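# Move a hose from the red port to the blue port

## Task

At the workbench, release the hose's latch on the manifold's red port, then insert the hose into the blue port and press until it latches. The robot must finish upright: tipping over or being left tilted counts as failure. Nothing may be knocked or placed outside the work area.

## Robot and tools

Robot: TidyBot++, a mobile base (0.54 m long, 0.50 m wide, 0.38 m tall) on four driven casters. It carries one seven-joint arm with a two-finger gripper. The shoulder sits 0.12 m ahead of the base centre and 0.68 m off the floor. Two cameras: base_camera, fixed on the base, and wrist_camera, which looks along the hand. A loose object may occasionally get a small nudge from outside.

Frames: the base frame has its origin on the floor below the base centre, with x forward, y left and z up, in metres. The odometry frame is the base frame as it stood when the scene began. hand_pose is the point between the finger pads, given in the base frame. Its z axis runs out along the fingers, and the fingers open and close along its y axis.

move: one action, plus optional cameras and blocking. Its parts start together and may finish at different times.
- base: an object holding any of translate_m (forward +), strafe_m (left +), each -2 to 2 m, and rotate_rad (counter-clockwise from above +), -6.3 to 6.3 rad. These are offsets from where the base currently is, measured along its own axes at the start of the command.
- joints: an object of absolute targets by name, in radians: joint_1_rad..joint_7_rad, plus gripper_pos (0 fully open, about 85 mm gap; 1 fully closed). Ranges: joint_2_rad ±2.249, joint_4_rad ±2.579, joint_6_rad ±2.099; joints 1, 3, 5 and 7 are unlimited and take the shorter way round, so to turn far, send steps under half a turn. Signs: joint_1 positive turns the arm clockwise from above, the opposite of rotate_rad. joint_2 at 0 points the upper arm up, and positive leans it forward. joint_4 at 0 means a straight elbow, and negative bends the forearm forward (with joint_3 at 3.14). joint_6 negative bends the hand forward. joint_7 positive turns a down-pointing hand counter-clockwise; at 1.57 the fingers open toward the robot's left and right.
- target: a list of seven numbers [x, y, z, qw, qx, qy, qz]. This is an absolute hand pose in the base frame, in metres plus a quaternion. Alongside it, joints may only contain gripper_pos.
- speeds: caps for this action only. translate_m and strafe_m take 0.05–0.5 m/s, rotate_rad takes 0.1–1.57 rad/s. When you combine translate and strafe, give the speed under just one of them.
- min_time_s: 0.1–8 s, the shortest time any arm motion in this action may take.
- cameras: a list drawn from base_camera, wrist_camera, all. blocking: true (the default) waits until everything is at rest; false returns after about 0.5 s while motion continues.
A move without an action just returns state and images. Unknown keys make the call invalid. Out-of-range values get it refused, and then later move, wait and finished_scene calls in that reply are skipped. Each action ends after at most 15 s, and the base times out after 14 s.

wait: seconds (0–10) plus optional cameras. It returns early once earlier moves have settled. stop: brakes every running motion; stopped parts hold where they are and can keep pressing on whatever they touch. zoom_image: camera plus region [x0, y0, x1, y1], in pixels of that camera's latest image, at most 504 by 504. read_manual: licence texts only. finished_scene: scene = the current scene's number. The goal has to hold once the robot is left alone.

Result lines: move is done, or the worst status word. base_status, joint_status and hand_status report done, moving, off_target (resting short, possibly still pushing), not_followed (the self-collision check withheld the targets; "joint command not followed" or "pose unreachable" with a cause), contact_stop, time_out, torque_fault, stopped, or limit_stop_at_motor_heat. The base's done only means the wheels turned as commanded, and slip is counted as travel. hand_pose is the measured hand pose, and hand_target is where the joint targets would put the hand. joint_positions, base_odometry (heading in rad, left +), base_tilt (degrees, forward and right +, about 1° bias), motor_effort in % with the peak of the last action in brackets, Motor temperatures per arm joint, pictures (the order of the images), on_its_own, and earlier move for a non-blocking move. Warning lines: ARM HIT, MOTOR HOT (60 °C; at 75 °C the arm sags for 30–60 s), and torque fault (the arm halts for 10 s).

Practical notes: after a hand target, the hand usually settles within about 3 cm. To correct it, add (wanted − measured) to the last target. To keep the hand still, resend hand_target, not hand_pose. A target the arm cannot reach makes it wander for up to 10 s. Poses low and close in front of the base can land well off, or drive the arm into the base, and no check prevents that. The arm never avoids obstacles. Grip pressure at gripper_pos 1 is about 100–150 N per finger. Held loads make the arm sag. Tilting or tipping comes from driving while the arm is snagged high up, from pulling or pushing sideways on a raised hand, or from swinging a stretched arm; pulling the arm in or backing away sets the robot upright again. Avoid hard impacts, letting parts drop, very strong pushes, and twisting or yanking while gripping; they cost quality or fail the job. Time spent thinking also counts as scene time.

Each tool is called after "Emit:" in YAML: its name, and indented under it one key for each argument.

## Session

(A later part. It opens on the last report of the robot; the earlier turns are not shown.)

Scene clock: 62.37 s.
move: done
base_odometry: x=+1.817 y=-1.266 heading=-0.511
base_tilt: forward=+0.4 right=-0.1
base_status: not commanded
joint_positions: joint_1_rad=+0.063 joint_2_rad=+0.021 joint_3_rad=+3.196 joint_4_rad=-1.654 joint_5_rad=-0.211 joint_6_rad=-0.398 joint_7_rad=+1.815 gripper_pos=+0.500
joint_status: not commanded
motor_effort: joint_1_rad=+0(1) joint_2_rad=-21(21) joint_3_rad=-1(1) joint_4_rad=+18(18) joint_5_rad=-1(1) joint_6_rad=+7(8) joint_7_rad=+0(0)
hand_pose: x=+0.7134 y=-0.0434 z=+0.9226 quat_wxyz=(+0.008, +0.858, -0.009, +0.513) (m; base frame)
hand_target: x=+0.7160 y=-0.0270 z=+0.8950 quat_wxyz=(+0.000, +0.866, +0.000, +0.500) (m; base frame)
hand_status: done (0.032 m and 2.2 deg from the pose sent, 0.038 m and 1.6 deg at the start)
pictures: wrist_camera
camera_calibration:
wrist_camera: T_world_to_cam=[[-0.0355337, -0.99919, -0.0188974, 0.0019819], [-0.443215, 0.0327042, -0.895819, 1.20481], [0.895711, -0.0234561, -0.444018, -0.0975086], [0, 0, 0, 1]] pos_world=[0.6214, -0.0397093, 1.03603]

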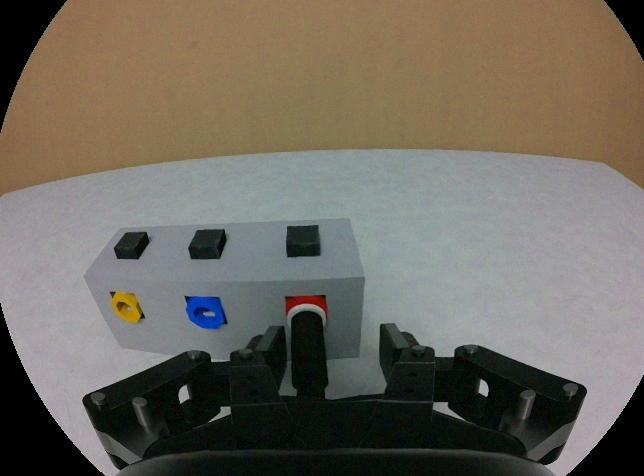

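Emit:
move:
  target: [0.716, -0.013, 0.889, 0, 0.8660, 0, 0.5]
  cameras: ["wrist_camera"]

Emit:
zoom_image:
  camera: "wrist_camera"
  region: [270, 260, 400, 390]

Scene clock: 63.77 s.
move: done
base_odometry: x=+1.817 y=-1.266 heading=-0.511
base_tilt: forward=+0.4 right=-0.1
base_status: not commanded
joint_positions: joint_1_rad=+0.036 joint_2_rad=+0.022 joint_3_rad=+3.187 joint_4_rad=-1.672 joint_5_rad=-0.157 joint_6_rad=-0.374 joint_7_rad=+1.742 gripper_pos=+0.500
joint_status: not commanded
motor_effort: joint_1_rad=+0(2) joint_2_rad=-21(21) joint_3_rad=-1(2) joint_4_rad=+19(19) joint_5_rad=-1(1) joint_6_rad=+7(8) joint_7_rad=+0(0)
hand_pose: x=+0.7144 y=-0.0287 z=+0.9170 quat_wxyz=(+0.003, +0.858, -0.009, +0.514) (m; base frame)
hand_target: x=+0.7160 y=-0.0130 z=+0.8890 quat_wxyz=(+0.000, +0.866, +0.000, +0.500) (m; base frame)
hand_status: done (0.032 m and 2.1 deg from the pose sent, 0.045 m and 2.2 deg at the start)
pictures: wrist_camera
camera_calibration:
wrist_camera: T_world_to_cam=[[-0.0304529, -0.999151, -0.0277633, 0.0210756], [-0.4424, 0.0383807, -0.895996, 1.19956], [0.896301, -0.0150032, -0.443193, -0.101379], [0, 0, 0, 1]] pos_world=[0.622191, -0.0265031, 1.03045]

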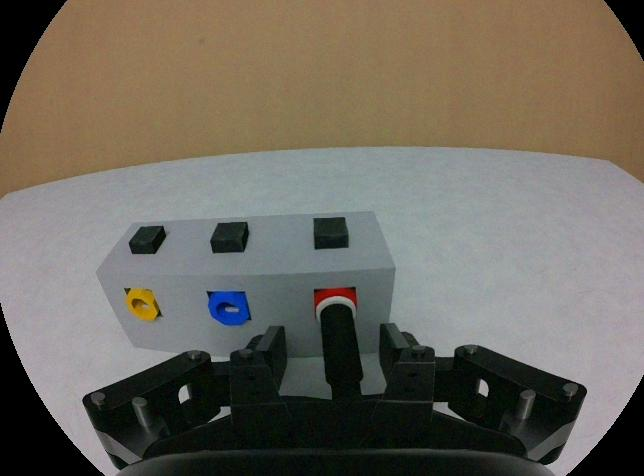

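Scaled by 3.877.

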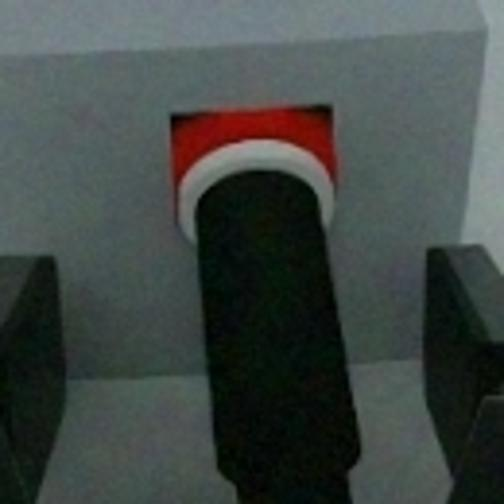

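Emit:
move:
  joints: {"gripper_pos": 0.95}
  cameras: ["wrist_camera"]

Emit:
zoom_image:
  camera: "wrist_camera"
  region: [270, 260, 400, 390]

Scene clock: 65.17 s.
move: off_target
base_odometry: x=+1.817 y=-1.266 heading=-0.510
base_tilt: forward=+0.3 right=+0.0
base_status: not commanded
joint_positions: joint_1_rad=+0.039 joint_2_rad=+0.021 joint_3_rad=+3.186 joint_4_rad=-1.672 joint_5_rad=-0.157 joint_6_rad=-0.373 joint_7_rad=+1.742 gripper_pos=+0.857
joint_status: gripper_pos off_target (ended at +0.857, target +0.950)
motor_effort: joint_1_rad=-1(7) joint_2_rad=-18(21) joint_3_rad=-2(7) joint_4_rad=+18(19) joint_5_rad=-2(3) joint_6_rad=+9(10) joint_7_rad=-1(1)
hand_pose: x=+0.7141 y=-0.0306 z=+0.9174 quat_wxyz=(+0.004, +0.858, -0.010, +0.514) (m; base frame)
hand_target: x=+0.7160 y=-0.0130 z=+0.8890 quat_wxyz=(+0.000, +0.866, +0.000, +0.500) (m; base frame)
hand_status: not commanded
pictures: wrist_camera
camera_calibration:
wrist_camera: T_world_to_cam=[[-0.0335053, -0.999061, -0.0274725, 0.0210714], [-0.441291, 0.0394517, -0.896497, 1.19948], [0.896738, -0.017914, -0.442198, -0.102342], [0, 0, 0, 1]] pos_world=[0.621798, -0.0281031, 1.03065]

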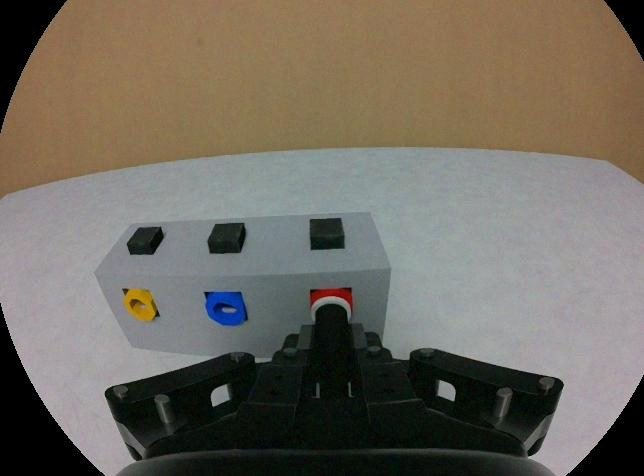

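Scaled by 3.877.

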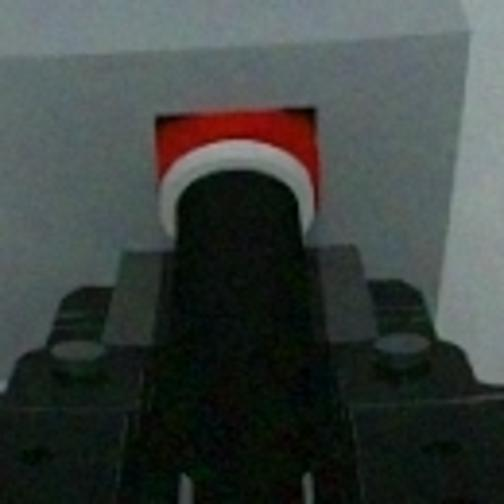

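Emit:
move:
  target: [0.686, -0.018, 0.893, 0, 0.8660, 0, 0.5]
  cameras: ["wrist_camera"]

Emit:
zoom_image:
  camera: "wrist_camera"
  region: [220, 200, 400, 380]

Scene clock: 66.53 s.
move: off_target
base_odometry: x=+1.817 y=-1.266 heading=-0.510
base_tilt: forward=+0.4 right=-0.1
base_status: not commanded
joint_positions: joint_1_rad=+0.023 joint_2_rad=+0.014 joint_3_rad=+3.199 joint_4_rad=-1.697 joint_5_rad=-0.157 joint_6_rad=-0.336 joint_7_rad=+1.742 gripper_pos=+0.857
joint_status: not commanded
motor_effort: joint_1_rad=-3(3) joint_2_rad=-25(25) joint_3_rad=-3(4) joint_4_rad=+12(18) joint_5_rad=-1(2) joint_6_rad=+0(8) joint_7_rad=-1(1)
hand_pose: x=+0.7131 y=-0.0304 z=+0.9174 quat_wxyz=(+0.006, +0.853, -0.011, +0.522) (m; base frame)
hand_target: x=+0.6860 y=-0.0180 z=+0.8930 quat_wxyz=(+0.000, +0.866, +0.000, +0.500) (m; base frame)
hand_status: off_target (0.039 m and 3.3 deg from the pose sent, 0.039 m and 2.3 deg at the start)
pictures: wrist_camera
camera_calibration:
wrist_camera: T_world_to_cam=[[-0.0356531, -0.99903, -0.0258256, 0.0212517], [-0.424084, 0.0385243, -0.904803, 1.19435], [0.904921, -0.0213068, -0.425047, -0.123167], [0, 0, 0, 1]] pos_world=[0.618718, -0.0274046, 1.02884]

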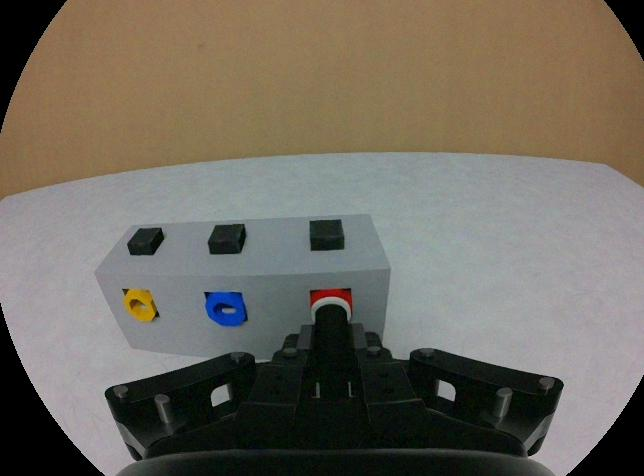

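Scaled by 2.800.

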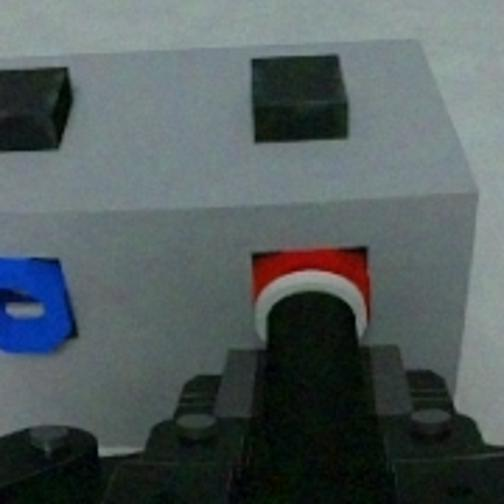

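Emit:
move:
  target: [0.650, -0.018, 0.893, 0, 0.8660, 0, 0.5]
  cameras: ["wrist_camera"]

Emit:
zoom_image:
  camera: "wrist_camera"
  region: [180, 200, 400, 380]

Scene clock: 70.37 s.
move: off_target
base_odometry: x=+1.817 y=-1.267 heading=-0.510
base_tilt: forward=+0.4 right=-0.1
base_status: not commanded
joint_positions: joint_1_rad=-0.019 joint_2_rad=+0.001 joint_3_rad=+3.237 joint_4_rad=-1.734 joint_5_rad=-0.157 joint_6_rad=-0.283 joint_7_rad=+1.742 gripper_pos=+0.858
joint_status: not commanded
motor_effort: joint_1_rad=-2(3) joint_2_rad=-37(37) joint_3_rad=-4(5) joint_4_rad=+4(12) joint_5_rad=-1(2) joint_6_rad=-11(11) joint_7_rad=-1(1)
hand_pose: x=+0.7108 y=-0.0303 z=+0.9176 quat_wxyz=(+0.008, +0.845, -0.012, +0.534) (m; base frame)
hand_target: x=+0.6500 y=-0.0180 z=+0.8930 quat_wxyz=(+0.000, +0.866, +0.000, +0.500) (m; base frame)
hand_status: off_target (0.067 m and 4.8 deg from the pose sent, 0.069 m and 3.3 deg at the start)
pictures: wrist_camera
camera_calibration:
wrist_camera: T_world_to_cam=[[-0.0388934, -0.998951, -0.0241523, 0.0219715], [-0.398842, 0.0376813, -0.916245, 1.18614], [0.916194, -0.026003, -0.399889, -0.152269], [0, 0, 0, 1]] pos_world=[0.613446, -0.0267063, 1.02644]

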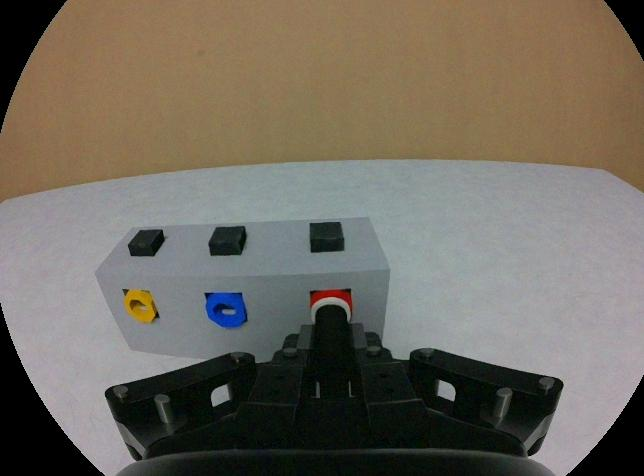

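Scaled by 2.291.

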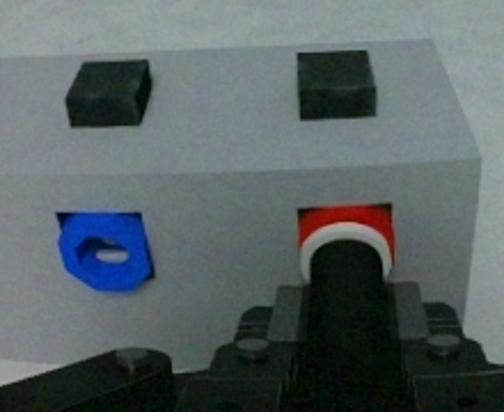

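Emit:
zoom_image:
  camera: "wrist_camera"
  region: [200, 210, 360, 340]

Emit:
move:
  target: [0.712, -0.020, 0.893, 0, 0.8660, 0, 0.5]

Emit:
move:
  joints: {"gripper_pos": 0.45}

Emit:
move:
  target: [0.68, -0.015, 1.01, 0, 0.9239, 0, 0.3827]
  cameras: ["wrist_camera"]

Emit:
zoom_image:
  camera: "wrist_camera"
  region: [200, 250, 420, 400]

Scaled by 3.150.

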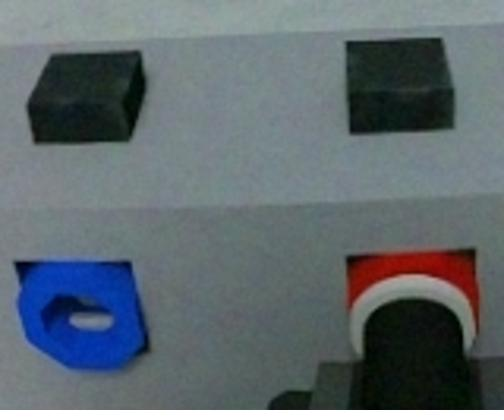

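Scene clock: 73.63 s.
move: done
base_odometry: x=+1.817 y=-1.266 heading=-0.510
base_tilt: forward=+0.4 right=-0.1
base_status: not commanded
joint_positions: joint_1_rad=+0.021 joint_2_rad=+0.010 joint_3_rad=+3.200 joint_4_rad=-1.713 joint_5_rad=-0.157 joint_6_rad=-0.311 joint_7_rad=+1.742 gripper_pos=+0.858
joint_status: not commanded
motor_effort: joint_1_rad=+0(2) joint_2_rad=-21(37) joint_3_rad=-1(4) joint_4_rad=+13(13) joint_5_rad=-2(2) joint_6_rad=+2(12) joint_7_rad=-1(1)
hand_pose: x=+0.7128 y=-0.0307 z=+0.9171 quat_wxyz=(+0.007, +0.849, -0.011, +0.528) (m; base frame)
hand_target: x=+0.7120 y=-0.0200 z=+0.8930 quat_wxyz=(+0.000, +0.866, +0.000, +0.500) (m; base frame)
hand_status: done (0.026 m and 4.0 deg from the pose sent, 0.027 m and 4.8 deg at the start)
pictures: none

Scene clock: 74.47 s.
move: done
base_odometry: x=+1.817 y=-1.266 heading=-0.510
base_tilt: forward=+0.4 right=+0.0
base_status: not commanded
joint_positions: joint_1_rad=+0.021 joint_2_rad=+0.011 joint_3_rad=+3.199 joint_4_rad=-1.713 joint_5_rad=-0.157 joint_6_rad=-0.332 joint_7_rad=+1.742 gripper_pos=+0.450
joint_status: all done
motor_effort: joint_1_rad=+0(1) joint_2_rad=-20(21) joint_3_rad=-1(2) joint_4_rad=+18(19) joint_5_rad=-1(2) joint_6_rad=+7(8) joint_7_rad=+0(1)
hand_pose: x=+0.7103 y=-0.0292 z=+0.9107 quat_wxyz=(+0.005, +0.855, -0.010, +0.519) (m; base frame)
hand_target: x=+0.7120 y=-0.0200 z=+0.8930 quat_wxyz=(+0.000, +0.866, +0.000, +0.500) (m; base frame)
hand_status: not commanded
pictures: none

Scene clock: 76.80 s.
move: done
base_odometry: x=+1.817 y=-1.266 heading=-0.510
base_tilt: forward=+0.3 right=+0.0
base_status: not commanded
joint_positions: joint_1_rad=+0.021 joint_2_rad=+0.106 joint_3_rad=+3.199 joint_4_rad=-1.043 joint_5_rad=-0.120 joint_6_rad=-1.169 joint_7_rad=+1.692 gripper_pos=+0.450
joint_status: not commanded
motor_effort: joint_1_rad=-1(1) joint_2_rad=-22(22) joint_3_rad=-1(2) joint_4_rad=+17(19) joint_5_rad=-2(2) joint_6_rad=+6(8) joint_7_rad=+0(0)
hand_pose: x=+0.6796 y=-0.0063 z=+1.0191 quat_wxyz=(-0.017, +0.915, +0.021, +0.403) (m; base frame)
hand_target: x=+0.6800 y=-0.0150 z=+1.0100 quat_wxyz=(+0.000, +0.924, +0.000, +0.383) (m; base frame)
hand_status: done (0.013 m and 4.0 deg from the pose sent, 0.105 m and 17.5 deg at the start)
pictures: wrist_camera
camera_calibration:
wrist_camera: T_world_to_cam=[[0.0348893, -0.998803, -0.0342827, 0.00740397], [-0.650744, 0.00333049, -0.75929, 1.27679], [0.758495, 0.0488003, -0.649849, 0.279946], [0, 0, 0, 1]] pos_world=[0.618268, -0.0105187, 1.15163]

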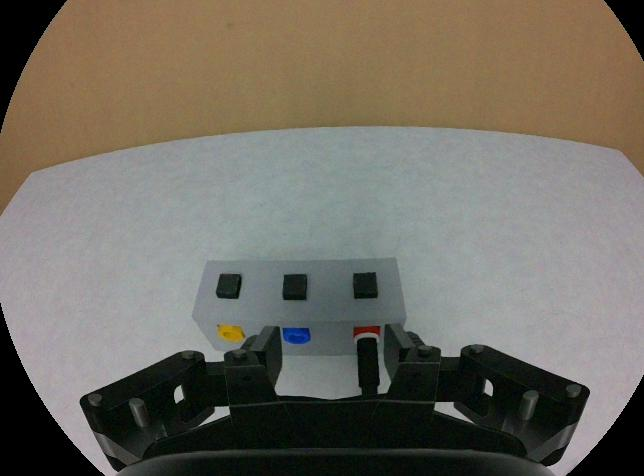

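Scaled by 2.291.

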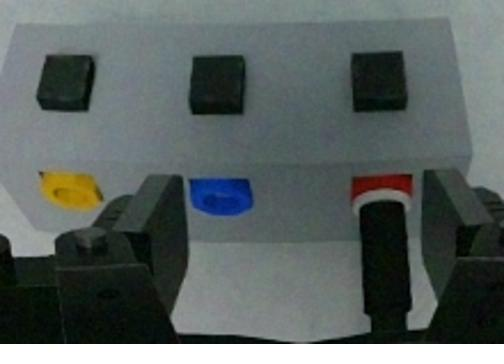

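Emit:
move:
  target: [0.764, -0.020, 1.0, 0, 0.9239, 0, 0.3827]
  joints: {"gripper_pos": 1}

Emit:
move:
  target: [0.774, -0.018, 0.945, 0, 0.9239, 0, 0.3827]
  min_time_s: 1.5

Emit:
move:
  target: [0.776, -0.018, 0.905, 0, 0.9239, 0, 0.3827]
  min_time_s: 1
  cameras: ["wrist_camera"]

Emit:
zoom_image:
  camera: "wrist_camera"
  region: [130, 280, 410, 400]

Scene clock: 82.03 s.
move: done
base_odometry: x=+1.817 y=-1.266 heading=-0.510
base_tilt: forward=+0.3 right=-0.1
base_status: not commanded
joint_positions: joint_1_rad=+0.021 joint_2_rad=+0.337 joint_3_rad=+3.199 joint_4_rad=-0.779 joint_5_rad=-0.120 joint_6_rad=-1.214 joint_7_rad=+1.692 gripper_pos=+0.999
joint_status: all done
motor_effort: joint_1_rad=+0(1) joint_2_rad=-29(31) joint_3_rad=-1(2) joint_4_rad=+16(17) joint_5_rad=-1(2) joint_6_rad=+6(7) joint_7_rad=+0(0)
hand_pose: x=+0.7671 y=-0.0066 z=+1.0041 quat_wxyz=(-0.012, +0.917, +0.028, +0.397) (m; base frame)
hand_target: x=+0.7640 y=-0.0200 z=+1.0000 quat_wxyz=(+0.000, +0.924, +0.000, +0.383) (m; base frame)
hand_status: done (0.014 m and 3.9 deg from the pose sent, 0.088 m and 4.0 deg at the start)
pictures: none

Scene clock: 83.83 s.
move: done
base_odometry: x=+1.817 y=-1.266 heading=-0.510
base_tilt: forward=+0.4 right=+0.0
base_status: not commanded
joint_positions: joint_1_rad=+0.021 joint_2_rad=+0.324 joint_3_rad=+3.198 joint_4_rad=-0.936 joint_5_rad=-0.120 joint_6_rad=-1.087 joint_7_rad=+1.692 gripper_pos=+0.999
joint_status: not commanded
motor_effort: joint_1_rad=-1(1) joint_2_rad=-28(30) joint_3_rad=-1(2) joint_4_rad=+16(17) joint_5_rad=-1(2) joint_6_rad=+5(7) joint_7_rad=+0(0)
hand_pose: x=+0.7755 y=-0.0100 z=+0.9599 quat_wxyz=(-0.013, +0.921, +0.019, +0.390) (m; base frame)
hand_target: x=+0.7740 y=-0.0180 z=+0.9450 quat_wxyz=(+0.000, +0.924, +0.000, +0.383) (m; base frame)
hand_status: done (0.017 m and 2.8 deg from the pose sent, 0.061 m and 3.9 deg at the start)
pictures: none

Scene clock: 85.13 s.
move: off_target
base_odometry: x=+1.817 y=-1.266 heading=-0.510
base_tilt: forward=+0.4 right=-0.1
base_status: not commanded
joint_positions: joint_1_rad=+0.021 joint_2_rad=+0.273 joint_3_rad=+3.192 joint_4_rad=-1.068 joint_5_rad=-0.120 joint_6_rad=-0.932 joint_7_rad=+1.692 gripper_pos=+0.999
joint_status: not commanded
motor_effort: joint_1_rad=+0(1) joint_2_rad=-21(28) joint_3_rad=-1(1) joint_4_rad=+12(16) joint_5_rad=-1(1) joint_6_rad=+3(5) joint_7_rad=+0(0)
hand_pose: x=+0.7770 y=-0.0112 z=+0.9589 quat_wxyz=(-0.012, +0.906, +0.014, +0.423) (m; base frame)
hand_target: x=+0.7760 y=-0.0180 z=+0.9050 quat_wxyz=(+0.000, +0.924, +0.000, +0.383) (m; base frame)
hand_status: off_target (0.054 m and 5.5 deg from the pose sent, 0.056 m and 2.8 deg at the start)
pictures: wrist_camera
camera_calibration:
wrist_camera: T_world_to_cam=[[0.0182724, -0.999342, -0.0313454, 0.007249], [-0.616973, 0.0134, -0.78687, 1.29473], [0.786772, 0.0337173, -0.616322, 0.112926], [0, 0, 0, 1]] pos_world=[0.709834, -0.0139127, 1.08861]

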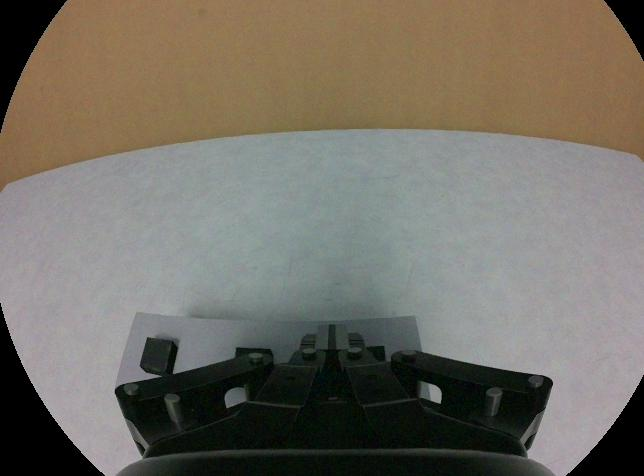

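Scaled by 1.800.

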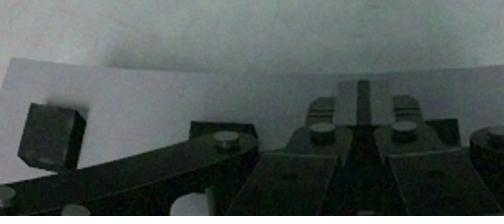

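Emit:
move:
  target: [0.768, -0.036, 0.985, 0, 0.9239, 0, 0.3827]
  cameras: ["wrist_camera"]

Emit:
zoom_image:
  camera: "wrist_camera"
  region: [130, 280, 410, 400]

Scene clock: 87.70 s.
move: done
base_odometry: x=+1.817 y=-1.266 heading=-0.510
base_tilt: forward=+0.4 right=+0.0
base_status: not commanded
joint_positions: joint_1_rad=+0.059 joint_2_rad=+0.323 joint_3_rad=+3.188 joint_4_rad=-0.837 joint_5_rad=-0.120 joint_6_rad=-1.159 joint_7_rad=+1.692 gripper_pos=+0.999
joint_status: not commanded
motor_effort: joint_1_rad=+0(2) joint_2_rad=-29(30) joint_3_rad=-1(2) joint_4_rad=+16(17) joint_5_rad=-1(2) joint_6_rad=+6(6) joint_7_rad=+0(0)
hand_pose: x=+0.7692 y=-0.0269 z=+0.9962 quat_wxyz=(-0.008, +0.915, +0.011, +0.403) (m; base frame)
hand_target: x=+0.7680 y=-0.0360 z=+0.9850 quat_wxyz=(+0.000, +0.924, +0.000, +0.383) (m; base frame)
hand_status: done (0.014 m and 3.0 deg from the pose sent, 0.037 m and 5.5 deg at the start)
pictures: wrist_camera
camera_calibration:
wrist_camera: T_world_to_cam=[[0.00932134, -0.999606, -0.0264731, -0.00511786], [-0.651304, 0.0140193, -0.758688, 1.31789], [0.75876, 0.024314, -0.650917, 0.198316], [0, 0, 0, 1]] pos_world=[0.707918, -0.0284136, 1.12882]

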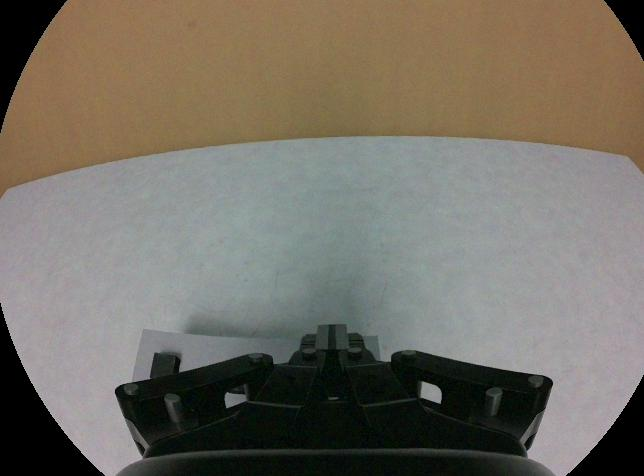

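Scaled by 1.800.

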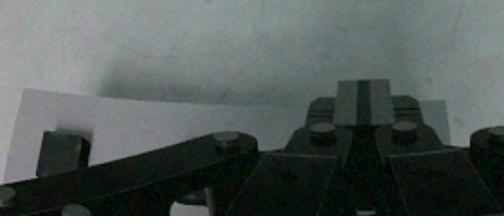

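Emit:
move:
  target: [0.774, -0.039, 0.945, 0, 0.9239, 0, 0.3827]
  min_time_s: 1.2

Emit:
move:
  target: [0.776, -0.039, 0.900, 0, 0.9239, 0, 0.3827]
  min_time_s: 1
  cameras: ["wrist_camera"]

Emit:
zoom_image:
  camera: "wrist_camera"
  region: [130, 280, 410, 400]

Scene clock: 90.03 s.
move: done
base_odometry: x=+1.817 y=-1.266 heading=-0.510
base_tilt: forward=+0.3 right=-0.1
base_status: not commanded
joint_positions: joint_1_rad=+0.059 joint_2_rad=+0.320 joint_3_rad=+3.188 joint_4_rad=-0.930 joint_5_rad=-0.120 joint_6_rad=-1.090 joint_7_rad=+1.692 gripper_pos=+0.999
joint_status: not commanded
motor_effort: joint_1_rad=+0(1) joint_2_rad=-28(29) joint_3_rad=-1(2) joint_4_rad=+15(17) joint_5_rad=-1(2) joint_6_rad=+5(6) joint_7_rad=+0(0)
hand_pose: x=+0.7737 y=-0.0291 z=+0.9652 quat_wxyz=(-0.009, +0.919, +0.006, +0.393) (m; base frame)
hand_target: x=+0.7740 y=-0.0390 z=+0.9450 quat_wxyz=(+0.000, +0.924, +0.000, +0.383) (m; base frame)
hand_status: done (0.022 m and 1.8 deg from the pose sent, 0.053 m and 3.0 deg at the start)
pictures: none

Scene clock: 91.33 s.
move: off_target
base_odometry: x=+1.817 y=-1.266 heading=-0.510
base_tilt: forward=+0.4 right=+0.0
base_status: not commanded
joint_positions: joint_1_rad=+0.059 joint_2_rad=+0.264 joint_3_rad=+3.183 joint_4_rad=-1.076 joint_5_rad=-0.120 joint_6_rad=-0.916 joint_7_rad=+1.692 gripper_pos=+0.999
joint_status: not commanded
motor_effort: joint_1_rad=+0(1) joint_2_rad=-19(27) joint_3_rad=-1(1) joint_4_rad=+11(15) joint_5_rad=+0(1) joint_6_rad=+2(5) joint_7_rad=+0(0)
hand_pose: x=+0.7760 y=-0.0316 z=+0.9641 quat_wxyz=(-0.006, +0.902, -0.001, +0.431) (m; base frame)
hand_target: x=+0.7760 y=-0.0390 z=+0.9000 quat_wxyz=(+0.000, +0.924, +0.000, +0.383) (m; base frame)
hand_status: off_target (0.065 m and 6.1 deg from the pose sent, 0.066 m and 1.8 deg at the start)
pictures: wrist_camera
camera_calibration:
wrist_camera: T_world_to_cam=[[-0.0122179, -0.999376, -0.0331339, 0.0123593], [-0.60296, 0.0337976, -0.797055, 1.29816], [0.797678, 0.0102401, -0.602997, 0.0955079], [0, 0, 0, 1]] pos_world=[0.706707, -0.0325012, 1.09271]

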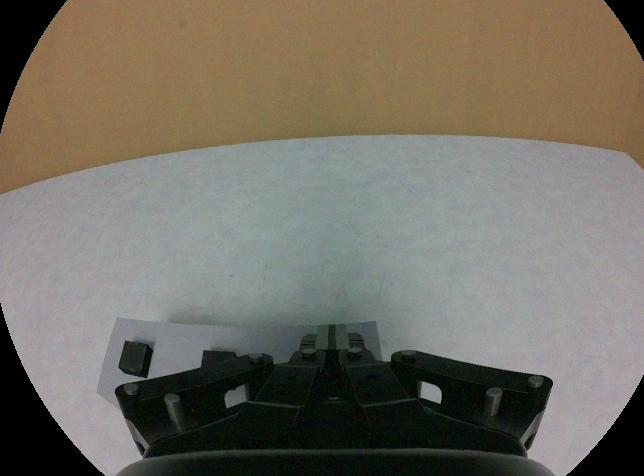

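Scaled by 1.800.

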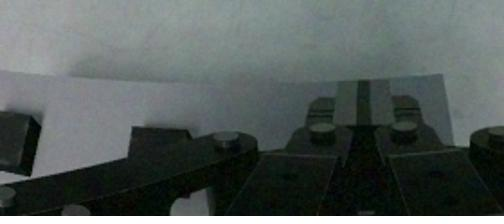

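Emit:
move:
  target: [0.778, -0.039, 0.860, 0, 0.9239, 0, 0.3827]
  min_time_s: 1
  cameras: ["wrist_camera"]

Emit:
zoom_image:
  camera: "wrist_camera"
  region: [130, 280, 410, 400]

Scene clock: 93.27 s.
move: off_target
base_odometry: x=+1.817 y=-1.266 heading=-0.510
base_tilt: forward=+0.3 right=+0.0
base_status: not commanded
joint_positions: joint_1_rad=+0.065 joint_2_rad=+0.231 joint_3_rad=+3.173 joint_4_rad=-1.183 joint_5_rad=-0.120 joint_6_rad=-0.768 joint_7_rad=+1.692 gripper_pos=+0.999
joint_status: not commanded
motor_effort: joint_1_rad=+0(1) joint_2_rad=-13(19) joint_3_rad=+0(1) joint_4_rad=+8(11) joint_5_rad=+0(1) joint_6_rad=-1(2) joint_7_rad=+0(0)
hand_pose: x=+0.7808 y=-0.0337 z=+0.9630 quat_wxyz=(-0.004, +0.886, -0.006, +0.464) (m; base frame)
hand_target: x=+0.7780 y=-0.0390 z=+0.8600 quat_wxyz=(+0.000, +0.924, +0.000, +0.383) (m; base frame)
hand_status: off_target (0.103 m and 10.3 deg from the pose sent, 0.104 m and 6.1 deg at the start)
pictures: wrist_camera
camera_calibration:
wrist_camera: T_world_to_cam=[[-0.0217851, -0.999171, -0.0343964, 0.018988], [-0.542418, 0.0407132, -0.839121, 1.29369], [0.839826, 0.000376871, -0.542856, -0.0000547786], [0, 0, 0, 1]] pos_world=[0.702183, -0.0336981, 1.08619]

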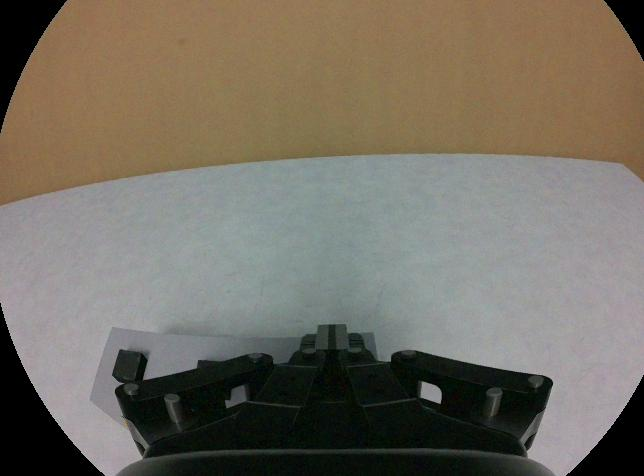

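Scaled by 1.800.

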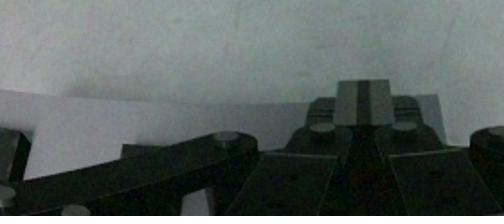

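Emit:
move:
  target: [0.756, -0.036, 0.985, 0, 0.9239, 0, 0.3827]

Emit:
move:
  target: [0.756, -0.038, 0.955, 0, 0.9239, 0, 0.3827]
  cameras: ["wrist_camera"]

Emit:
zoom_image:
  camera: "wrist_camera"
  region: [130, 280, 410, 400]

Scene clock: 97.23 s.
move: done
base_odometry: x=+1.817 y=-1.266 heading=-0.510
base_tilt: forward=+0.4 right=-0.1
base_status: not commanded
joint_positions: joint_1_rad=+0.067 joint_2_rad=+0.291 joint_3_rad=+3.173 joint_4_rad=-0.890 joint_5_rad=-0.120 joint_6_rad=-1.143 joint_7_rad=+1.692 gripper_pos=+0.999
joint_status: not commanded
motor_effort: joint_1_rad=+0(2) joint_2_rad=-28(29) joint_3_rad=-1(2) joint_4_rad=+17(18) joint_5_rad=-1(2) joint_6_rad=+6(7) joint_7_rad=+0(0)
hand_pose: x=+0.7578 y=-0.0241 z=+0.9926 quat_wxyz=(-0.012, +0.916, +0.012, +0.400) (m; base frame)
hand_target: x=+0.7560 y=-0.0360 z=+0.9850 quat_wxyz=(+0.000, +0.924, +0.000, +0.383) (m; base frame)
hand_status: done (0.014 m and 2.9 deg from the pose sent, 0.033 m and 10.3 deg at the start)
pictures: none

Scene clock: 98.27 s.
move: done
base_odometry: x=+1.817 y=-1.266 heading=-0.510
base_tilt: forward=+0.4 right=-0.1
base_status: not commanded
joint_positions: joint_1_rad=+0.067 joint_2_rad=+0.288 joint_3_rad=+3.173 joint_4_rad=-0.969 joint_5_rad=-0.120 joint_6_rad=-1.108 joint_7_rad=+1.692 gripper_pos=+0.999
joint_status: not commanded
motor_effort: joint_1_rad=+0(1) joint_2_rad=-28(29) joint_3_rad=-1(2) joint_4_rad=+17(17) joint_5_rad=-1(2) joint_6_rad=+5(6) joint_7_rad=+0(0)
hand_pose: x=+0.7561 y=-0.0248 z=+0.9618 quat_wxyz=(-0.014, +0.924, +0.008, +0.382) (m; base frame)
hand_target: x=+0.7560 y=-0.0380 z=+0.9550 quat_wxyz=(+0.000, +0.924, +0.000, +0.383) (m; base frame)
hand_status: done (0.015 m and 1.9 deg from the pose sent, 0.040 m and 2.9 deg at the start)
pictures: wrist_camera
camera_calibration:
wrist_camera: T_world_to_cam=[[0.00730204, -0.999202, -0.0392638, 0.00997325], [-0.685459, 0.023587, -0.727729, 1.27952], [0.728074, 0.0322277, -0.68474, 0.241731], [0, 0, 0, 1]] pos_world=[0.700989, -0.0280052, 1.09706]

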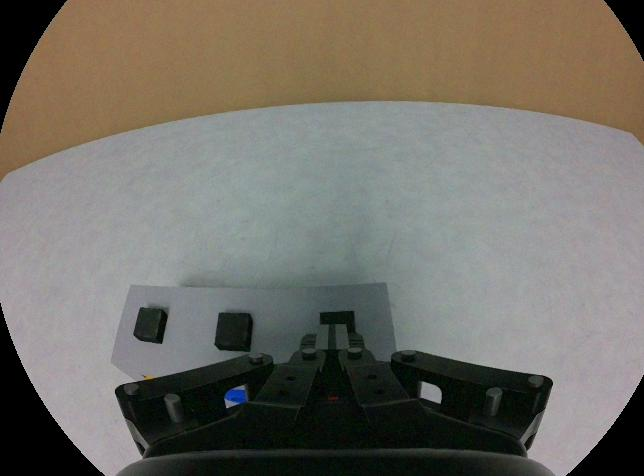

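Scaled by 1.800.

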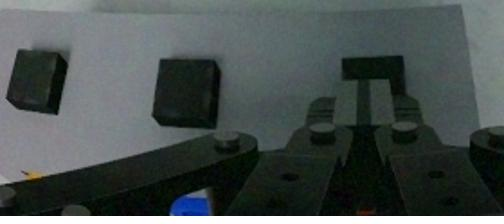

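Emit:
move:
  target: [0.768, -0.038, 0.985, 0, 0.9239, 0, 0.3827]

Emit:
move:
  target: [0.768, -0.038, 0.94, 0, 0.9239, 0, 0.3827]
  min_time_s: 1

Emit:
move:
  target: [0.765, -0.038, 0.82, 0, 0.9397, 0, 0.3420]
  min_time_s: 2
  cameras: ["wrist_camera"]

Emit:
zoom_image:
  camera: "wrist_camera"
  region: [130, 280, 410, 400]

Scene clock: 102.60 s.
move: done
base_odometry: x=+1.817 y=-1.266 heading=-0.510
base_tilt: forward=+0.4 right=+0.0
base_status: not commanded
joint_positions: joint_1_rad=+0.067 joint_2_rad=+0.316 joint_3_rad=+3.173 joint_4_rad=-0.837 joint_5_rad=-0.120 joint_6_rad=-1.162 joint_7_rad=+1.692 gripper_pos=+0.999
joint_status: not commanded
motor_effort: joint_1_rad=+0(1) joint_2_rad=-28(29) joint_3_rad=-1(2) joint_4_rad=+16(18) joint_5_rad=-1(2) joint_6_rad=+6(7) joint_7_rad=+0(0)
hand_pose: x=+0.7663 y=-0.0242 z=+1.0001 quat_wxyz=(-0.011, +0.914, +0.013, +0.405) (m; base frame)
hand_target: x=+0.7680 y=-0.0380 z=+0.9850 quat_wxyz=(+0.000, +0.924, +0.000, +0.383) (m; base frame)
hand_status: done (0.021 m and 3.4 deg from the pose sent, 0.029 m and 1.9 deg at the start)
pictures: none

Scene clock: 103.90 s.
move: done
base_odometry: x=+1.817 y=-1.266 heading=-0.510
base_tilt: forward=+0.4 right=-0.1
base_status: not commanded
joint_positions: joint_1_rad=+0.067 joint_2_rad=+0.299 joint_3_rad=+3.173 joint_4_rad=-0.970 joint_5_rad=-0.120 joint_6_rad=-1.060 joint_7_rad=+1.692 gripper_pos=+0.999
joint_status: not commanded
motor_effort: joint_1_rad=+0(1) joint_2_rad=-26(29) joint_3_rad=-1(2) joint_4_rad=+15(17) joint_5_rad=-1(2) joint_6_rad=+5(7) joint_7_rad=+0(0)
hand_pose: x=+0.7693 y=-0.0267 z=+0.9650 quat_wxyz=(-0.012, +0.917, +0.007, +0.398) (m; base frame)
hand_target: x=+0.7680 y=-0.0380 z=+0.9400 quat_wxyz=(+0.000, +0.924, +0.000, +0.383) (m; base frame)
hand_status: done (0.027 m and 2.5 deg from the pose sent, 0.062 m and 3.4 deg at the start)
pictures: none

Scene clock: 106.20 s.
move: off_target
base_odometry: x=+1.817 y=-1.266 heading=-0.510
base_tilt: forward=+0.4 right=+0.0
base_status: not commanded
joint_positions: joint_1_rad=+0.067 joint_2_rad=+0.216 joint_3_rad=+3.168 joint_4_rad=-1.202 joint_5_rad=-0.120 joint_6_rad=-0.775 joint_7_rad=+1.692 gripper_pos=+0.999
joint_status: not commanded
motor_effort: joint_1_rad=+1(2) joint_2_rad=-7(26) joint_3_rad=+1(1) joint_4_rad=+3(15) joint_5_rad=+2(2) joint_6_rad=-4(5) joint_7_rad=+0(0)
hand_pose: x=+0.7729 y=-0.0321 z=+0.9606 quat_wxyz=(-0.005, +0.888, -0.005, +0.459) (m; base frame)
hand_target: x=+0.7650 y=-0.0380 z=+0.8200 quat_wxyz=(+0.000, +0.940, +0.000, +0.342) (m; base frame)
hand_status: off_target (0.141 m and 14.7 deg from the pose sent, 0.146 m and 7.1 deg at the start)
pictures: wrist_camera
camera_calibration:
wrist_camera: T_world_to_cam=[[-0.0197586, -0.999143, -0.0363755, 0.020627], [-0.550956, 0.041241, -0.833514, 1.2886], [0.8343, 0.00357221, -0.551299, 0.0177381], [0, 0, 0, 1]] pos_world=[0.695571, -0.0325971, 1.0846]

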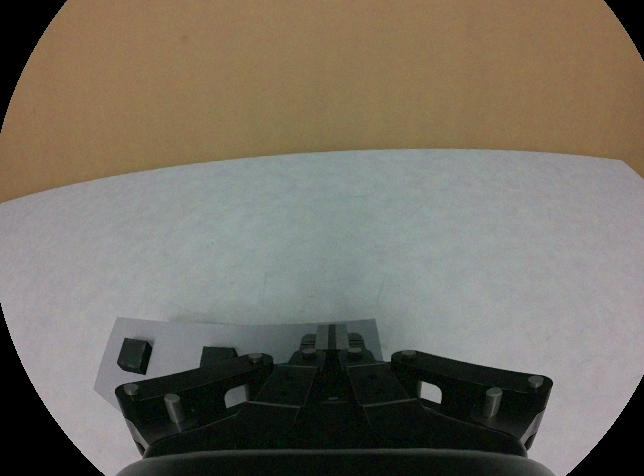

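Scaled by 1.800.

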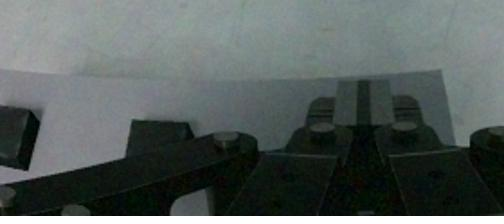

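Emit:
move:
  target: [0.762, -0.030, 1.0, 0, 0.9239, 0, 0.3827]

Emit:
move:
  target: [0.68, -0.027, 1.01, 0, 0.8660, 0, 0.5]
  joints: {"gripper_pos": 0.45}
  cameras: ["wrist_camera"]

Emit:
zoom_image:
  camera: "wrist_camera"
  region: [200, 250, 420, 400]

Scene clock: 108.63 s.
move: done
base_odometry: x=+1.817 y=-1.266 heading=-0.510
base_tilt: forward=+0.4 right=+0.0
base_status: not commanded
joint_positions: joint_1_rad=+0.070 joint_2_rad=+0.332 joint_3_rad=+3.168 joint_4_rad=-0.781 joint_5_rad=-0.120 joint_6_rad=-1.212 joint_7_rad=+1.692 gripper_pos=+0.999
joint_status: not commanded
motor_effort: joint_1_rad=+0(3) joint_2_rad=-29(31) joint_3_rad=-1(3) joint_4_rad=+16(18) joint_5_rad=-1(2) joint_6_rad=+6(6) joint_7_rad=+0(0)
hand_pose: x=+0.7652 y=-0.0226 z=+1.0066 quat_wxyz=(-0.013, +0.916, +0.016, +0.400) (m; base frame)
hand_target: x=+0.7620 y=-0.0300 z=+1.0000 quat_wxyz=(+0.000, +0.924, +0.000, +0.383) (m; base frame)
hand_status: done (0.010 m and 3.2 deg from the pose sent, 0.041 m and 9.7 deg at the start)
pictures: none

Scene clock: 110.83 s.
move: done
base_odometry: x=+1.817 y=-1.266 heading=-0.510
base_tilt: forward=+0.4 right=-0.1
base_status: not commanded
joint_positions: joint_1_rad=+0.029 joint_2_rad=-0.028 joint_3_rad=+3.194 joint_4_rad=-1.365 joint_5_rad=-0.120 joint_6_rad=-0.769 joint_7_rad=+1.692 gripper_pos=+0.450
joint_status: all done
motor_effort: joint_1_rad=+0(1) joint_2_rad=-18(30) joint_3_rad=-1(2) joint_4_rad=+18(18) joint_5_rad=-1(2) joint_6_rad=+8(8) joint_7_rad=+0(0)
hand_pose: x=+0.6814 y=-0.0190 z=+1.0180 quat_wxyz=(-0.008, +0.867, +0.000, +0.497) (m; base frame)
hand_target: x=+0.6800 y=-0.0270 z=+1.0100 quat_wxyz=(+0.000, +0.866, +0.000, +0.500) (m; base frame)
hand_status: done (0.011 m and 1.0 deg from the pose sent, 0.085 m and 13.1 deg at the start)
pictures: wrist_camera
camera_calibration:
wrist_camera: T_world_to_cam=[[-0.0050448, -0.999294, -0.0372265, 0.0248569], [-0.477034, 0.035123, -0.878183, 1.28052], [0.87887, 0.0133281, -0.476874, 0.0197595], [0, 0, 0, 1]] pos_world=[0.59361, -0.0203997, 1.13488]

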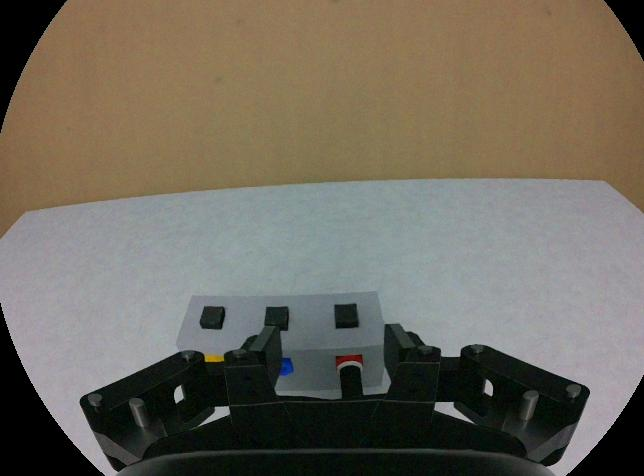

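Scaled by 2.291.

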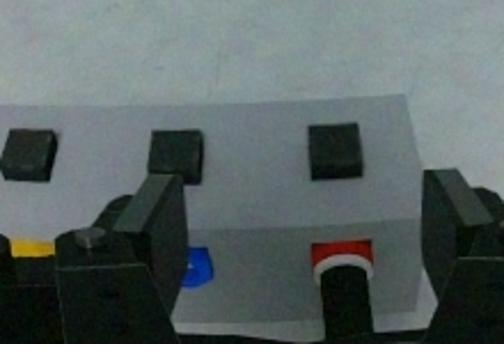

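Emit:
move:
  target: [0.716, -0.026, 0.892, 0, 0.8660, 0, 0.5]
  cameras: ["wrist_camera"]

Emit:
zoom_image:
  camera: "wrist_camera"
  region: [220, 200, 420, 390]

Scene clock: 112.90 s.
move: done
base_odometry: x=+1.817 y=-1.266 heading=-0.510
base_tilt: forward=+0.4 right=+0.0
base_status: not commanded
joint_positions: joint_1_rad=+0.045 joint_2_rad=+0.031 joint_3_rad=+3.192 joint_4_rad=-1.665 joint_5_rad=-0.140 joint_6_rad=-0.395 joint_7_rad=+1.743 gripper_pos=+0.450
joint_status: not commanded
motor_effort: joint_1_rad=+0(1) joint_2_rad=-21(23) joint_3_rad=-2(2) joint_4_rad=+19(20) joint_5_rad=-1(2) joint_6_rad=+7(8) joint_7_rad=+0(0)
hand_pose: x=+0.7138 y=-0.0386 z=+0.9098 quat_wxyz=(+0.012, +0.864, -0.009, +0.503) (m; base frame)
hand_target: x=+0.7160 y=-0.0260 z=+0.8920 quat_wxyz=(+0.000, +0.866, +0.000, +0.500) (m; base frame)
hand_status: done (0.022 m and 1.8 deg from the pose sent, 0.131 m and 1.0 deg at the start)
pictures: wrist_camera
camera_calibration:
wrist_camera: T_world_to_cam=[[-0.0406214, -0.999103, -0.0119455, 0.00373271], [-0.463791, 0.0294435, -0.885455, 1.19851], [0.885013, -0.0304282, -0.464571, -0.077379], [0, 0, 0, 1]] pos_world=[0.624492, -0.0339135, 1.02532]

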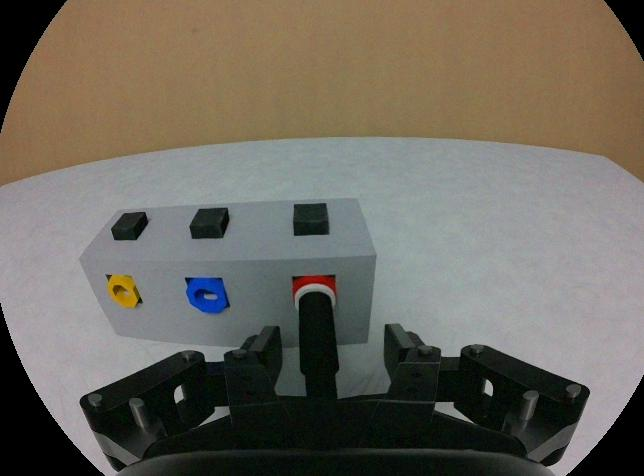

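Scaled by 2.520.

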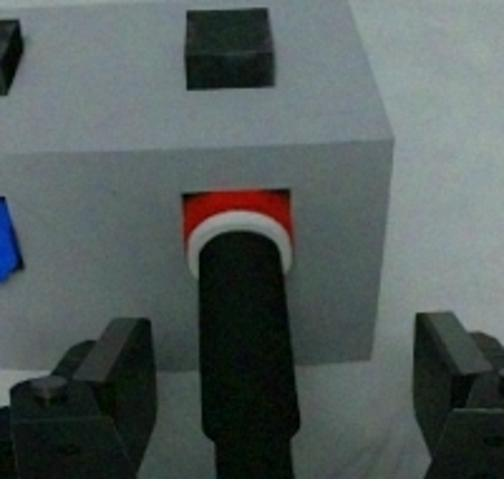

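Emit:
move:
  target: [0.716, -0.014, 0.892, 0, 0.8660, 0, 0.5]

Emit:
move:
  joints: {"gripper_pos": 1}
  cameras: ["wrist_camera"]

Emit:
zoom_image:
  camera: "wrist_camera"
  region: [220, 200, 420, 390]

Scene clock: 114.23 s.
move: done
base_odometry: x=+1.817 y=-1.266 heading=-0.510
base_tilt: forward=+0.4 right=+0.0
base_status: not commanded
joint_positions: joint_1_rad=+0.032 joint_2_rad=+0.031 joint_3_rad=+3.188 joint_4_rad=-1.665 joint_5_rad=-0.127 joint_6_rad=-0.387 joint_7_rad=+1.716 gripper_pos=+0.450
joint_status: not commanded
motor_effort: joint_1_rad=+0(1) joint_2_rad=-21(21) joint_3_rad=-1(2) joint_4_rad=+17(19) joint_5_rad=-1(1) joint_6_rad=+7(8) joint_7_rad=+0(0)
hand_pose: x=+0.7154 y=-0.0302 z=+0.9117 quat_wxyz=(+0.007, +0.862, -0.009, +0.506) (m; base frame)
hand_target: x=+0.7160 y=-0.0140 z=+0.8920 quat_wxyz=(+0.000, +0.866, +0.000, +0.500) (m; base frame)
hand_status: done (0.026 m and 1.6 deg from the pose sent, 0.030 m and 1.8 deg at the start)
pictures: none

Scene clock: 115.07 s.
move: off_target
base_odometry: x=+1.817 y=-1.266 heading=-0.510
base_tilt: forward=+0.4 right=-0.1
base_status: not commanded
joint_positions: joint_1_rad=+0.033 joint_2_rad=+0.030 joint_3_rad=+3.188 joint_4_rad=-1.665 joint_5_rad=-0.127 joint_6_rad=-0.387 joint_7_rad=+1.716 gripper_pos=+0.854
joint_status: gripper_pos off_target (ended at +0.854, target +1.000)
motor_effort: joint_1_rad=-2(4) joint_2_rad=-20(21) joint_3_rad=-3(4) joint_4_rad=+18(19) joint_5_rad=-1(2) joint_6_rad=+8(9) joint_7_rad=-1(1)
hand_pose: x=+0.7151 y=-0.0305 z=+0.9120 quat_wxyz=(+0.007, +0.862, -0.009, +0.507) (m; base frame)
hand_target: x=+0.7160 y=-0.0140 z=+0.8920 quat_wxyz=(+0.000, +0.866, +0.000, +0.500) (m; base frame)
hand_status: not commanded
pictures: wrist_camera
camera_calibration:
wrist_camera: T_world_to_cam=[[-0.0358361, -0.999134, -0.0211593, 0.0169372], [-0.457075, 0.0352152, -0.888731, 1.19916], [0.888706, -0.0221772, -0.457941, -0.0857131], [0, 0, 0, 1]] pos_world=[0.624888, -0.0272072, 1.02684]

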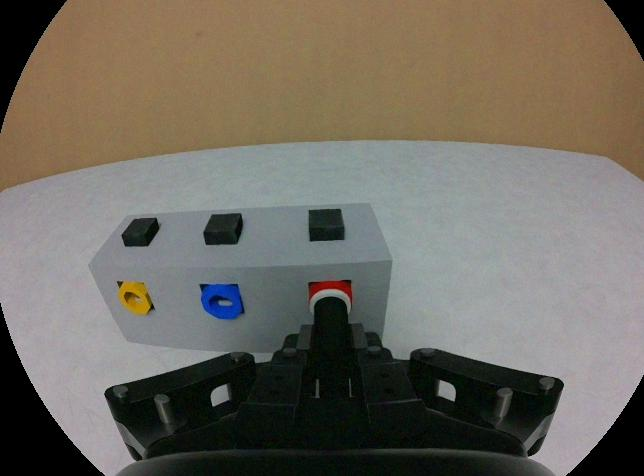

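Scaled by 2.520.

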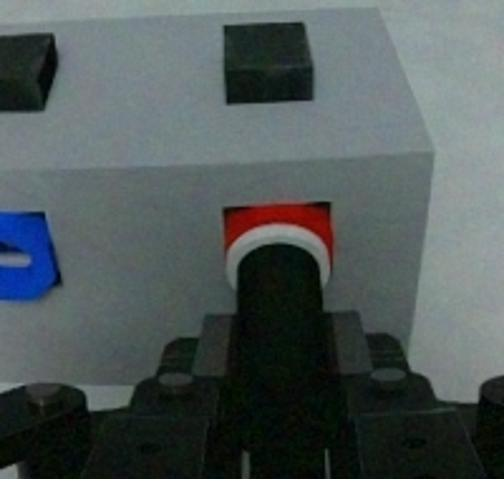

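Emit:
zoom_image:
  camera: "wrist_camera"
  region: [100, 260, 260, 340]

Emit:
move:
  target: [0.670, -0.018, 0.895, 0, 0.8660, 0, 0.5]

Scaled by 3.150.

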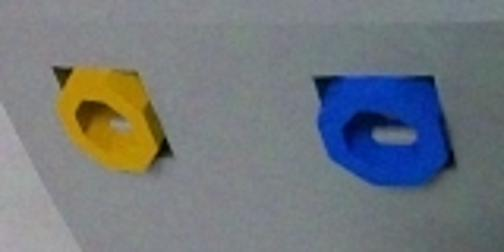

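Scene clock: 116.50 s.
move: off_target
base_odometry: x=+1.817 y=-1.266 heading=-0.510
base_tilt: forward=+0.4 right=+0.0
base_status: not commanded
joint_positions: joint_1_rad=+0.001 joint_2_rad=+0.016 joint_3_rad=+3.216 joint_4_rad=-1.711 joint_5_rad=-0.127 joint_6_rad=-0.319 joint_7_rad=+1.716 gripper_pos=+0.854
joint_status: not commanded
motor_effort: joint_1_rad=-2(3) joint_2_rad=-32(32) joint_3_rad=-2(4) joint_4_rad=+9(18) joint_5_rad=-2(2) joint_6_rad=-4(8) joint_7_rad=-1(1)
hand_pose: x=+0.7135 y=-0.0306 z=+0.9121 quat_wxyz=(+0.010, +0.853, -0.011, +0.522) (m; base frame)
hand_target: x=+0.6700 y=-0.0180 z=+0.8950 quat_wxyz=(+0.000, +0.866, +0.000, +0.500) (m; base frame)
hand_status: off_target (0.048 m and 3.4 deg from the pose sent, 0.050 m and 1.6 deg at the start)
pictures: none

Emit:
move:
  target: [0.714, -0.020, 0.895, 0, 0.8660, 0, 0.5]

Emit:
move:
  joints: {"gripper_pos": 0.5}

Emit:
move:
  target: [0.70, -0.02, 1.01, 0, 0.8660, 0, 0.5]

Emit:
move:
  target: [0.764, -0.036, 0.985, 0, 0.9239, 0, 0.3827]
  joints: {"gripper_pos": 1}
  cameras: ["wrist_camera"]

Emit:
zoom_image:
  camera: "wrist_camera"
  region: [130, 280, 410, 400]

Scene clock: 121.03 s.
move: done
base_odometry: x=+1.817 y=-1.266 heading=-0.510
base_tilt: forward=+0.4 right=-0.1
base_status: not commanded
joint_positions: joint_1_rad=+0.024 joint_2_rad=+0.020 joint_3_rad=+3.193 joint_4_rad=-1.703 joint_5_rad=-0.127 joint_6_rad=-0.329 joint_7_rad=+1.716 gripper_pos=+0.854
joint_status: not commanded
motor_effort: joint_1_rad=+0(2) joint_2_rad=-22(32) joint_3_rad=-1(3) joint_4_rad=+13(14) joint_5_rad=-1(2) joint_6_rad=+2(6) joint_7_rad=-1(1)
hand_pose: x=+0.7144 y=-0.0309 z=+0.9117 quat_wxyz=(+0.009, +0.854, -0.011, +0.520) (m; base frame)
hand_target: x=+0.7140 y=-0.0200 z=+0.8950 quat_wxyz=(+0.000, +0.866, +0.000, +0.500) (m; base frame)
hand_status: done (0.020 m and 3.1 deg from the pose sent, 0.020 m and 3.4 deg at the start)
pictures: none

Scene clock: 121.87 s.
move: done
base_odometry: x=+1.817 y=-1.266 heading=-0.510
base_tilt: forward=+0.4 right=+0.0
base_status: not commanded
joint_positions: joint_1_rad=+0.024 joint_2_rad=+0.021 joint_3_rad=+3.193 joint_4_rad=-1.702 joint_5_rad=-0.127 joint_6_rad=-0.342 joint_7_rad=+1.716 gripper_pos=+0.500
joint_status: all done
motor_effort: joint_1_rad=+0(1) joint_2_rad=-20(22) joint_3_rad=-1(2) joint_4_rad=+18(19) joint_5_rad=-1(2) joint_6_rad=+7(8) joint_7_rad=+0(1)
hand_pose: x=+0.7127 y=-0.0304 z=+0.9076 quat_wxyz=(+0.009, +0.858, -0.010, +0.514) (m; base frame)
hand_target: x=+0.7140 y=-0.0200 z=+0.8950 quat_wxyz=(+0.000, +0.866, +0.000, +0.500) (m; base frame)
hand_status: not commanded
pictures: none

Scene clock: 123.63 s.
move: done
base_odometry: x=+1.817 y=-1.266 heading=-0.510
base_tilt: forward=+0.4 right=-0.1
base_status: not commanded
joint_positions: joint_1_rad=+0.024 joint_2_rad=+0.015 joint_3_rad=+3.193 joint_4_rad=-1.393 joint_5_rad=-0.127 joint_6_rad=-0.679 joint_7_rad=+1.716 gripper_pos=+0.500
joint_status: not commanded
motor_effort: joint_1_rad=+0(1) joint_2_rad=-20(22) joint_3_rad=-1(2) joint_4_rad=+17(19) joint_5_rad=-1(1) joint_6_rad=+8(8) joint_7_rad=+0(0)
hand_pose: x=+0.7067 y=-0.0184 z=+1.0017 quat_wxyz=(-0.003, +0.863, +0.008, +0.506) (m; base frame)
hand_target: x=+0.7000 y=-0.0200 z=+1.0100 quat_wxyz=(+0.000, +0.866, +0.000, +0.500) (m; base frame)
hand_status: done (0.011 m and 1.2 deg from the pose sent, 0.104 m and 2.4 deg at the start)
pictures: none

Scene clock: 125.70 s.
move: done
base_odometry: x=+1.817 y=-1.266 heading=-0.510
base_tilt: forward=+0.3 right=+0.0
base_status: not commanded
joint_positions: joint_1_rad=+0.055 joint_2_rad=+0.311 joint_3_rad=+3.193 joint_4_rad=-0.860 joint_5_rad=-0.127 joint_6_rad=-1.153 joint_7_rad=+1.716 gripper_pos=+0.999
joint_status: all done
motor_effort: joint_1_rad=-1(1) joint_2_rad=-28(29) joint_3_rad=-1(2) joint_4_rad=+16(19) joint_5_rad=+0(2) joint_6_rad=+6(8) joint_7_rad=+0(1)
hand_pose: x=+0.7647 y=-0.0254 z=+0.9935 quat_wxyz=(-0.006, +0.916, +0.021, +0.401) (m; base frame)
hand_target: x=+0.7640 y=-0.0360 z=+0.9850 quat_wxyz=(+0.000, +0.924, +0.000, +0.383) (m; base frame)
hand_status: done (0.014 m and 3.4 deg from the pose sent, 0.062 m and 15.8 deg at the start)
pictures: wrist_camera
camera_calibration:
wrist_camera: T_world_to_cam=[[0.0260079, -0.999558, -0.0144015, -0.0285044], [-0.654618, -0.00614136, -0.755935, 1.31216], [0.755512, 0.0290878, -0.654489, 0.206114], [0, 0, 0, 1]] pos_world=[0.703982, -0.0264288, 1.12639]

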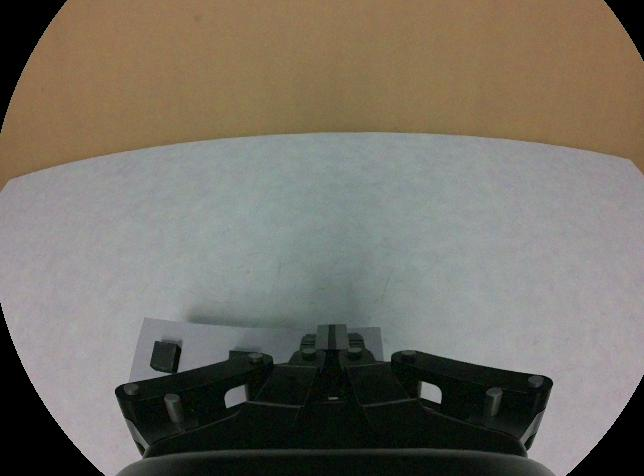

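Scaled by 1.800.

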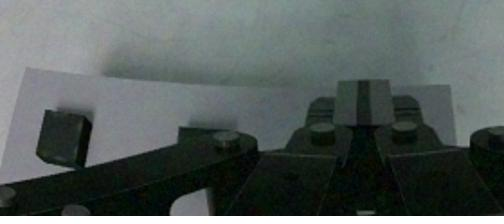

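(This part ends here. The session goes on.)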